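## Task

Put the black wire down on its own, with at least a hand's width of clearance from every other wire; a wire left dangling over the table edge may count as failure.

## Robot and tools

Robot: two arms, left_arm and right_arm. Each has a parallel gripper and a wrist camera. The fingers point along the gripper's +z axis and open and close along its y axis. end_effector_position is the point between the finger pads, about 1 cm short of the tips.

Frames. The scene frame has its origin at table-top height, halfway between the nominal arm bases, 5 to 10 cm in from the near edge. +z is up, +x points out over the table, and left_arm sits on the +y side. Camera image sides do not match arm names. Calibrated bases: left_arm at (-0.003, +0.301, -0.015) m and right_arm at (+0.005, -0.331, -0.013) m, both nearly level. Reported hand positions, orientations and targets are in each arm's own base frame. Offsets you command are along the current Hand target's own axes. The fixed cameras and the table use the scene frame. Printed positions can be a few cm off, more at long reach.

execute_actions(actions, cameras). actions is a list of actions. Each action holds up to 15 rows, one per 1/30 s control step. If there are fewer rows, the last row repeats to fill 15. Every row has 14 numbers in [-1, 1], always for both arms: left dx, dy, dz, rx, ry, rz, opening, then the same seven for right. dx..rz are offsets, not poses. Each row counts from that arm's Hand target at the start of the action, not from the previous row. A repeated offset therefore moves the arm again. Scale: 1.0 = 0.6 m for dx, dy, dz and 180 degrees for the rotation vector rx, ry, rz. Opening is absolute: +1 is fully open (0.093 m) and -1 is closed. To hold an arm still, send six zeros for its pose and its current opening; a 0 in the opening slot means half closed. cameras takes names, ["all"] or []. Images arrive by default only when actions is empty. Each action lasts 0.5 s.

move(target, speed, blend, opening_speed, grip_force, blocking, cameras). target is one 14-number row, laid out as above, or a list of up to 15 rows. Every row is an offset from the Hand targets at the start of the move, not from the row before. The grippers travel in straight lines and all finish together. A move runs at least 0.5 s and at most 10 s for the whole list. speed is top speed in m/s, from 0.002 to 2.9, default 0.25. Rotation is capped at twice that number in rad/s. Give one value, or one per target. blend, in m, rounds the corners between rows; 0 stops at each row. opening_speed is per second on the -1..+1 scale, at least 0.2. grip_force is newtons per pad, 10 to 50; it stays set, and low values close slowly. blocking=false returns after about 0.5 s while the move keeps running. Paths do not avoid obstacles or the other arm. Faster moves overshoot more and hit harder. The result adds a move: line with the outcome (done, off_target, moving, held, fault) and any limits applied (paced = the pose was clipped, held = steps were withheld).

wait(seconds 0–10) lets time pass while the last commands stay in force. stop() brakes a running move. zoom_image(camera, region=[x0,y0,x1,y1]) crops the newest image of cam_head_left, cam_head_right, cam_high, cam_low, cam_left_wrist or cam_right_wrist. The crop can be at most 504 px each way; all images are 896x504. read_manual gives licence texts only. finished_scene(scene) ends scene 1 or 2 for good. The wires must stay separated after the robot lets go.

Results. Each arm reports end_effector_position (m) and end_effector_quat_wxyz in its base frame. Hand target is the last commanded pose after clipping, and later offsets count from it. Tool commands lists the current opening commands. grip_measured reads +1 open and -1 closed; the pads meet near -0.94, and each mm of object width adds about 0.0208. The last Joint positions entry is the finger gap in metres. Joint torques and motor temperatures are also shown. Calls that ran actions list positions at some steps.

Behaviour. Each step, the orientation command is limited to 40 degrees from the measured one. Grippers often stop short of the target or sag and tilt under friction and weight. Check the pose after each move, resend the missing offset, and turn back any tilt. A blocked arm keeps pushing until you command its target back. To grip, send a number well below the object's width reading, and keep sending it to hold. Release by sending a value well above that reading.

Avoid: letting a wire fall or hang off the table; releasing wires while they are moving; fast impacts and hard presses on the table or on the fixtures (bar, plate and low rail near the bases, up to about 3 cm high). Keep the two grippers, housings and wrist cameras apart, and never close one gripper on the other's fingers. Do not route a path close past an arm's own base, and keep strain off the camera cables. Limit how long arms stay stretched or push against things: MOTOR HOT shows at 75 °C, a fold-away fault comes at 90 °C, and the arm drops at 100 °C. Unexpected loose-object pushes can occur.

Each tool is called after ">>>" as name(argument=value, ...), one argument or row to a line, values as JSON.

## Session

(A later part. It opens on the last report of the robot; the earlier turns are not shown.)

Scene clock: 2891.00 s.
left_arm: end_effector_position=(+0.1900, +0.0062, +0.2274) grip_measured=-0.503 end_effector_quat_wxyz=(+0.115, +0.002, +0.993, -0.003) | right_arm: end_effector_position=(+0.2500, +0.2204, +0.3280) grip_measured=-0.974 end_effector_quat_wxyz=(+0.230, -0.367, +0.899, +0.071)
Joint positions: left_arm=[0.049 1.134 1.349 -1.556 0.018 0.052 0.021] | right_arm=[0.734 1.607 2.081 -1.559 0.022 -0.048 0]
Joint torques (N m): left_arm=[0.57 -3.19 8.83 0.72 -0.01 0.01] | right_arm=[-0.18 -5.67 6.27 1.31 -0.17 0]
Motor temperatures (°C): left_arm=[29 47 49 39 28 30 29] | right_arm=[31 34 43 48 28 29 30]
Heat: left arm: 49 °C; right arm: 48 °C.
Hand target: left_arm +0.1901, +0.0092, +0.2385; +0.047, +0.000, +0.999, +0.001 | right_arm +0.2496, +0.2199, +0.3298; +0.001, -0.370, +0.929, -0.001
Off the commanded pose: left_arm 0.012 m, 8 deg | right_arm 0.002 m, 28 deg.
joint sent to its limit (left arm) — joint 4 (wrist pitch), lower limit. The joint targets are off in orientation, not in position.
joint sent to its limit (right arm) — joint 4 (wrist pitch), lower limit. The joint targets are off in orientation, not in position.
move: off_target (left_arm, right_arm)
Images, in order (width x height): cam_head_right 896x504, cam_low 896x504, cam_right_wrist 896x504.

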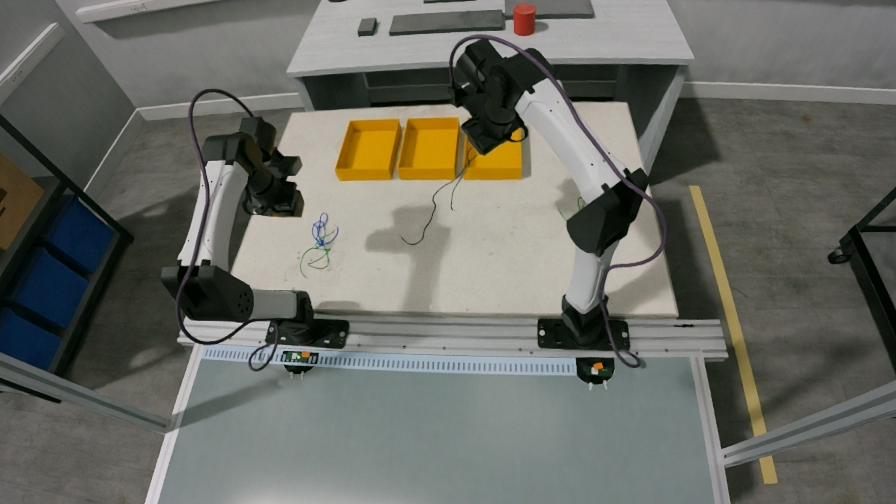

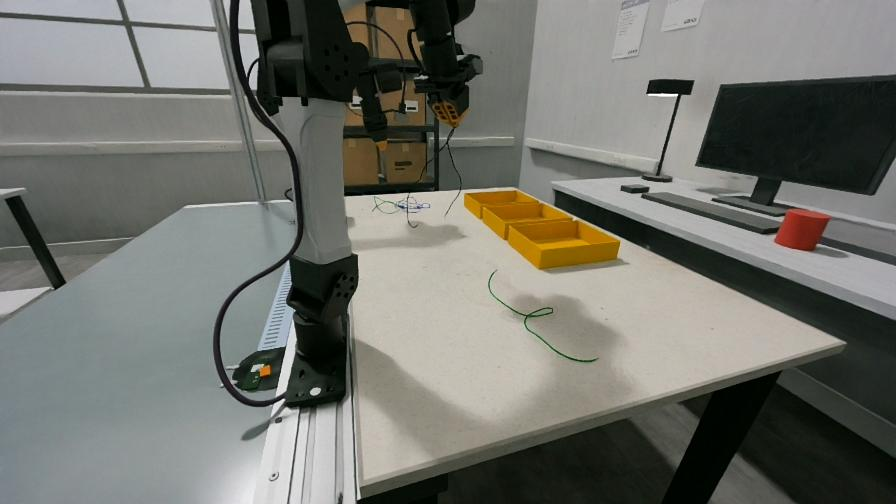

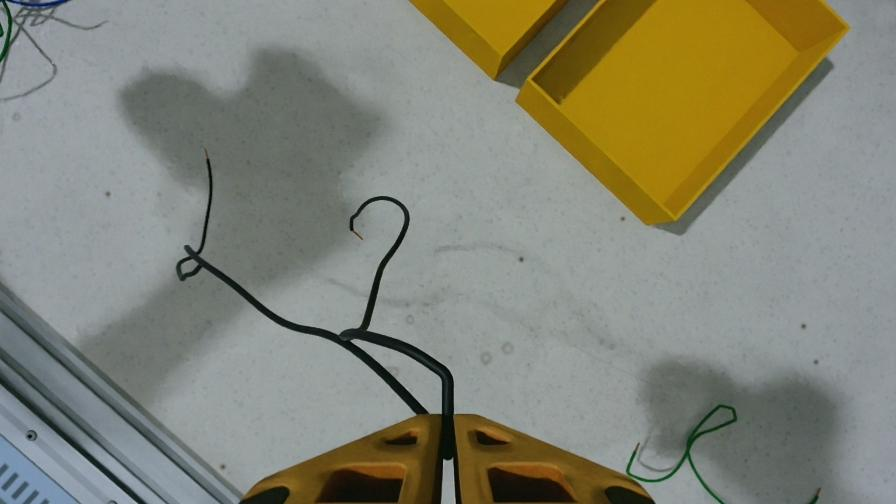

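>>> move(
  target=[
    [0,0,0,0,0,0,-0.5,0,0,0.36,0,0,0,-1],
  ],
  speed=0.15,
  cameras=["cam_right_wrist","cam_head_right"],
)

Scene clock: 2905.33 s.
left_arm: end_effector_position=(+0.1900, +0.0062, +0.2274) grip_measured=-0.503 end_effector_quat_wxyz=(+0.115, +0.002, +0.993, -0.003) | right_arm: end_effector_position=(+0.2479, +0.2193, +0.1183) grip_measured=-0.974 end_effector_quat_wxyz=(+0.004, -0.378, +0.926, -0.005)
Joint positions: left_arm=[0.049 1.134 1.349 -1.556 0.018 0.052 0.021] | right_arm=[0.731 1.792 1.51 -1.284 0.012 -0.045 0]
Joint torques (N m): left_arm=[0.57 -3.17 8.81 0.73 -0.01 0.01] | right_arm=[-0.4 -8.18 4.97 0.63 -0.18 0]
Heat: left arm: 50 °C; right arm: 47 °C.
Hand target: left_arm +0.1901, +0.0092, +0.2385; +0.047, +0.000, +0.999, +0.001 | right_arm +0.2503, +0.2198, +0.1138; +0.001, -0.370, +0.929, -0.001
Off the commanded pose: left_arm 0.012 m, 8 deg | right_arm 0.005 m, 1 deg.
joint sent to its limit (left arm) — joint 4 (wrist pitch), lower limit. The joint targets are off in orientation, not in position.
move: off_target (left_arm)
Images, in order (width x height): cam_head_right 896x504, cam_right_wrist 896x504.

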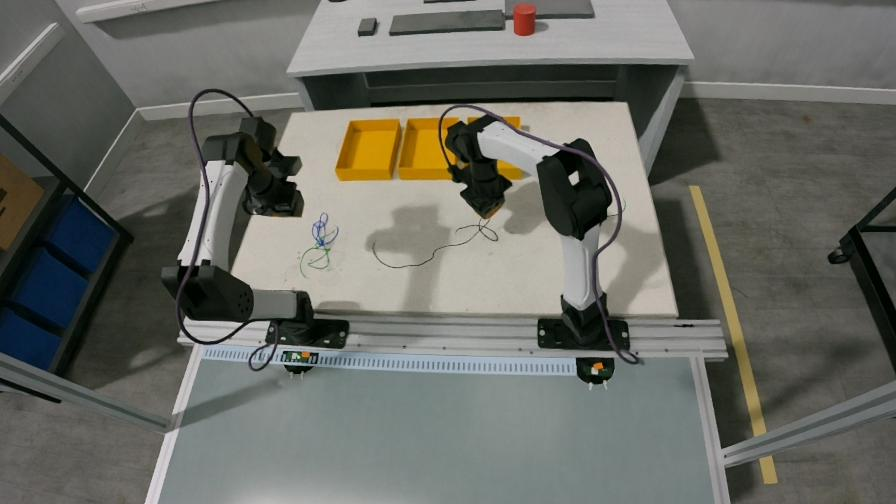

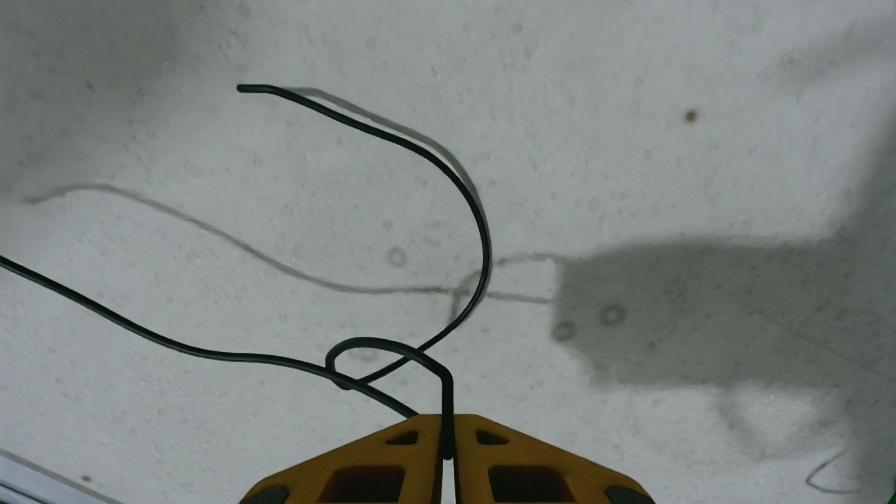

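>>> move(
  target=[
    [0,0,0,0,0,0,-0.5,0.057,-0.0605,0,0,0,0,-1],
    [0,0,0,0,0,0,-0.5,0.057,-0.0605,0.09,0,0,0,-1],
  ],
  speed=0.08,
  blend=[0.01,0],
  cameras=["cam_right_wrist","cam_head_right"],
)

>>> zoom_image(
  camera="cam_head_right",
  region=[280, 170, 660, 320],
)

Scene clock: 2917.77 s.
left_arm: end_effector_position=(+0.1900, +0.0062, +0.2274) grip_measured=-0.503 end_effector_quat_wxyz=(+0.115, +0.002, +0.993, -0.003) | right_arm: end_effector_position=(+0.2499, +0.1705, +0.0623) grip_measured=-0.974 end_effector_quat_wxyz=(+0.001, -0.370, +0.929, -0.005)
Joint positions: left_arm=[0.049 1.134 1.349 -1.556 0.018 0.052 0.021] | right_arm=[0.604 1.724 1.204 -1.051 0.01 -0.153 0]
Joint torques (N m): left_arm=[0.55 -3.18 8.79 0.73 -0.01 0] | right_arm=[-0.31 -8.25 4.38 0.62 -0.17 -0.19]
Heat: left arm: 50 °C; right arm: 45 °C.
Hand target: left_arm +0.1901, +0.0092, +0.2385; +0.047, +0.000, +0.999, +0.001 | right_arm +0.2506, +0.1699, +0.0598; +0.001, -0.370, +0.929, -0.001
Off the commanded pose: left_arm 0.012 m, 8 deg | right_arm 0.003 m, 0 deg.
joint sent to its limit (left arm) — joint 4 (wrist pitch), lower limit. The joint targets are off in orientation, not in position.
move: off_target (left_arm)
Images, in order (width x height): cam_head_right 896x504, cam_right_wrist 896x504.

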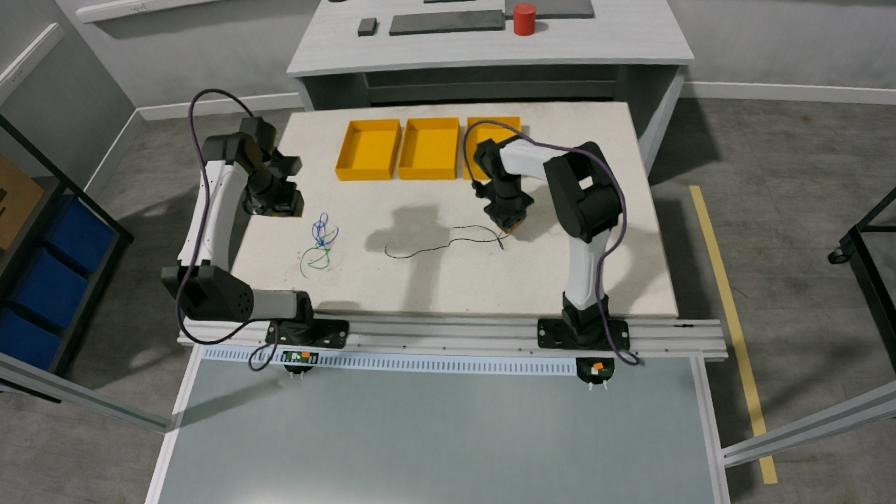

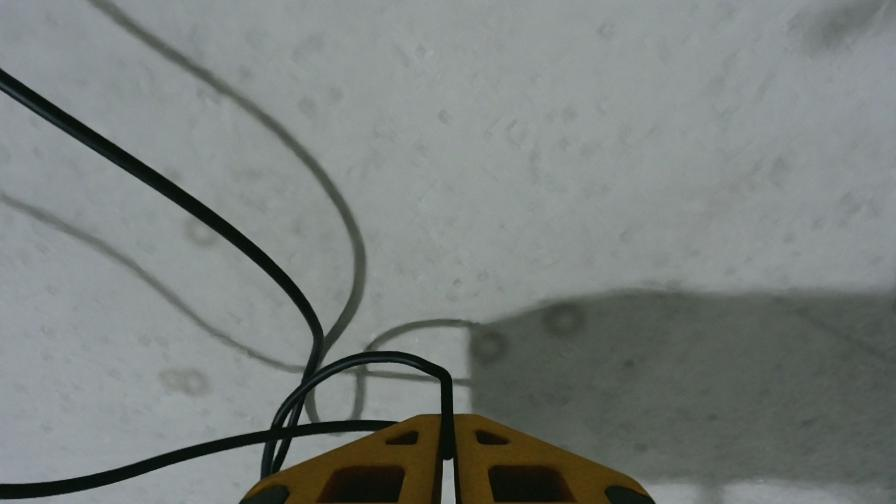

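Scaled by 1.326 from the camera's 896x504 image, which has a finer 1280x720 frame.

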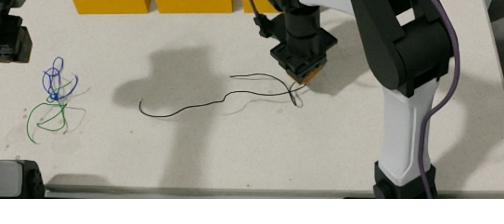

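>>> move(
  target=[
    [0,0,0,0,0,0,-0.5,0,0,0.02,0,0,0,-1],
    [0,0,0,0,0,0,-0.5,0,0,0.02,0,0,0,-0.7],
  ],
  speed=0.04,
  opening_speed=0.3,
  cameras=["cam_right_wrist"],
)

Scene clock: 2926.73 s.
left_arm: end_effector_position=(+0.1900, +0.0062, +0.2274) grip_measured=-0.503 end_effector_quat_wxyz=(+0.115, +0.002, +0.993, -0.003) | right_arm: end_effector_position=(+0.2516, +0.1717, +0.0543) grip_measured=-0.703 end_effector_quat_wxyz=(+0.010, -0.370, +0.929, -0.003)
Joint positions: left_arm=[0.049 1.134 1.349 -1.556 0.018 0.052 0.021] | right_arm=[0.604 1.724 1.17 -0.999 0.01 -0.154 0.011]
Joint torques (N m): left_arm=[0.59 -3.18 8.8 0.73 0 0.01] | right_arm=[-0.32 -6.94 4.36 0.6 -0.17 -0.19]
Heat: left arm: 51 °C; right arm: 44 °C.
Hand target: left_arm +0.1901, +0.0092, +0.2385; +0.047, +0.000, +0.999, +0.001 | right_arm +0.2507, +0.1699, +0.0478; +0.001, -0.370, +0.929, -0.001
Off the commanded pose: left_arm 0.012 m, 8 deg | right_arm 0.007 m, 1 deg.
joint sent to its limit (left arm) — joint 4 (wrist pitch), lower limit. The joint targets are off in orientation, not in position.
move: off_target (left_arm)
Images, in order (width x height): cam_right_wrist 896x504.

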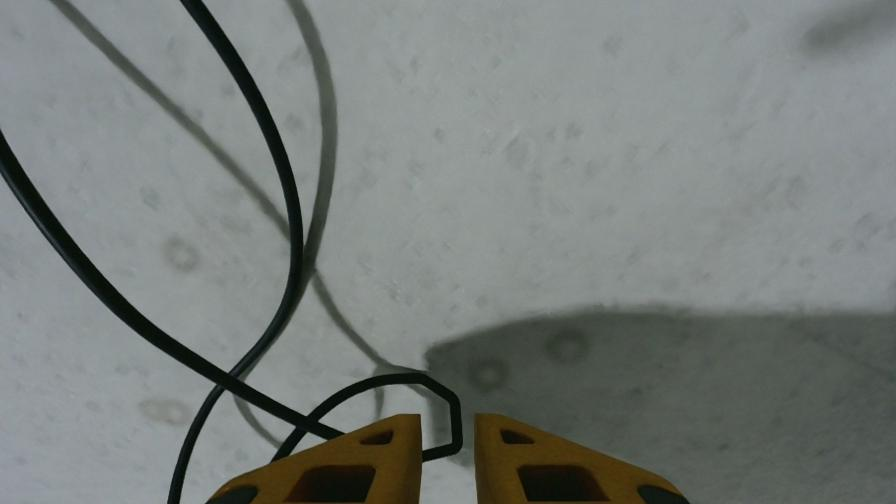

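>>> move(
  target=[
    [0,0,0,0,0,0,-0.5,0,0,-0.1,0,0,0,-0.7],
    [0,0,0,0,0,0,-0.5,0,0,-0.4,0,0,0,-0.7],
  ],
  speed=[0.05,0.15],
  blend=[0.02,0],
  cameras=["cam_right_wrist","cam_head_right","cam_low"],
)

>>> zoom_image(
  camera="cam_head_right",
  region=[280, 170, 660, 320],
)

Scene clock: 2936.37 s.
left_arm: end_effector_position=(+0.1900, +0.0062, +0.2274) grip_measured=-0.503 end_effector_quat_wxyz=(+0.115, +0.002, +0.993, -0.003) | right_arm: end_effector_position=(+0.2554, +0.1743, +0.2780) grip_measured=-0.703 end_effector_quat_wxyz=(+0.156, -0.364, +0.917, +0.031)
Joint positions: left_arm=[0.049 1.134 1.349 -1.556 0.018 0.052 0.021] | right_arm=[0.604 1.561 1.865 -1.556 0.01 -0.154 0.011]
Joint torques (N m): left_arm=[0.58 -3.19 8.83 0.72 0 0] | right_arm=[-0.1 -8.35 6.17 0.94 -0.16 -0.17]
Heat: left arm: 51 °C; right arm: 44 °C.
Hand target: left_arm +0.1901, +0.0092, +0.2385; +0.047, +0.000, +0.999, +0.001 | right_arm +0.2498, +0.1701, +0.2878; +0.001, -0.370, +0.929, -0.001
Off the commanded pose: left_arm 0.012 m, 8 deg | right_arm 0.012 m, 18 deg.
joint sent to its limit (left arm) — joint 4 (wrist pitch), lower limit. The joint targets are off in orientation, not in position.
joint sent to its limit (right arm) — joint 4 (wrist pitch), lower limit. The joint targets are off in orientation, not in position.
move: off_target (left_arm, right_arm)
Images, in order (width x height): cam_head_right 896x504, cam_low 896x504, cam_right_wrist 896x504.

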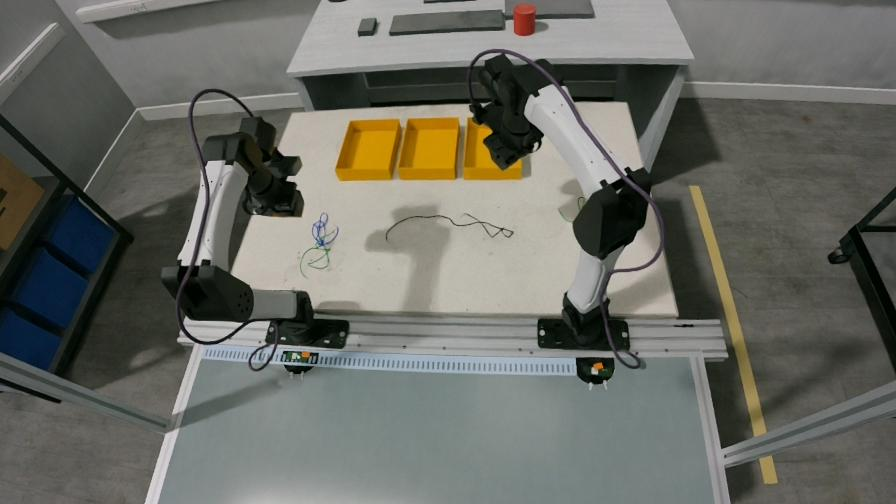

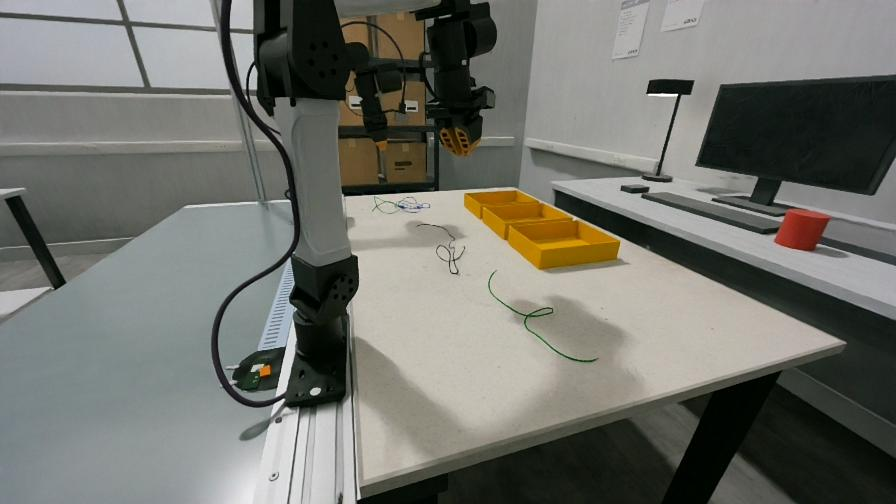

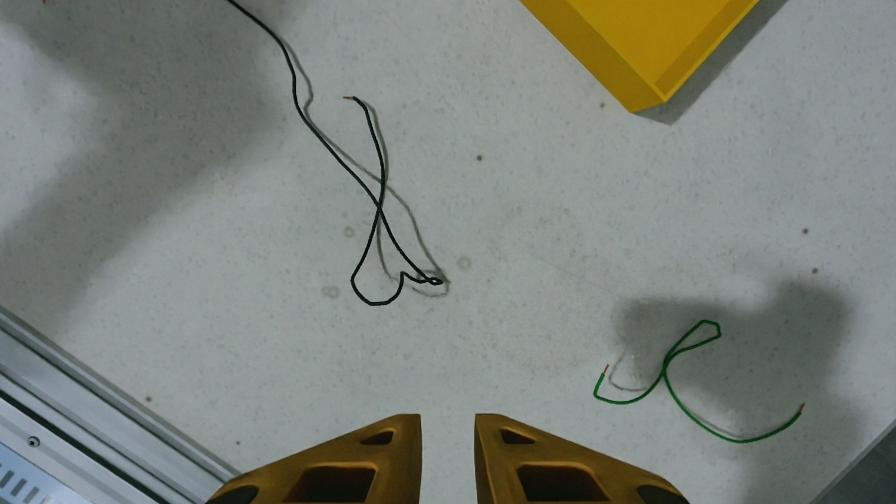

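Scaled by 1.326 from the camera's 896x504 image, which has a finer 1280x720 frame.

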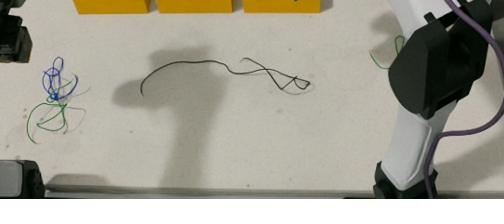

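>>> finished_scene(
  scene=2,
)

The scene is finished: the task was done.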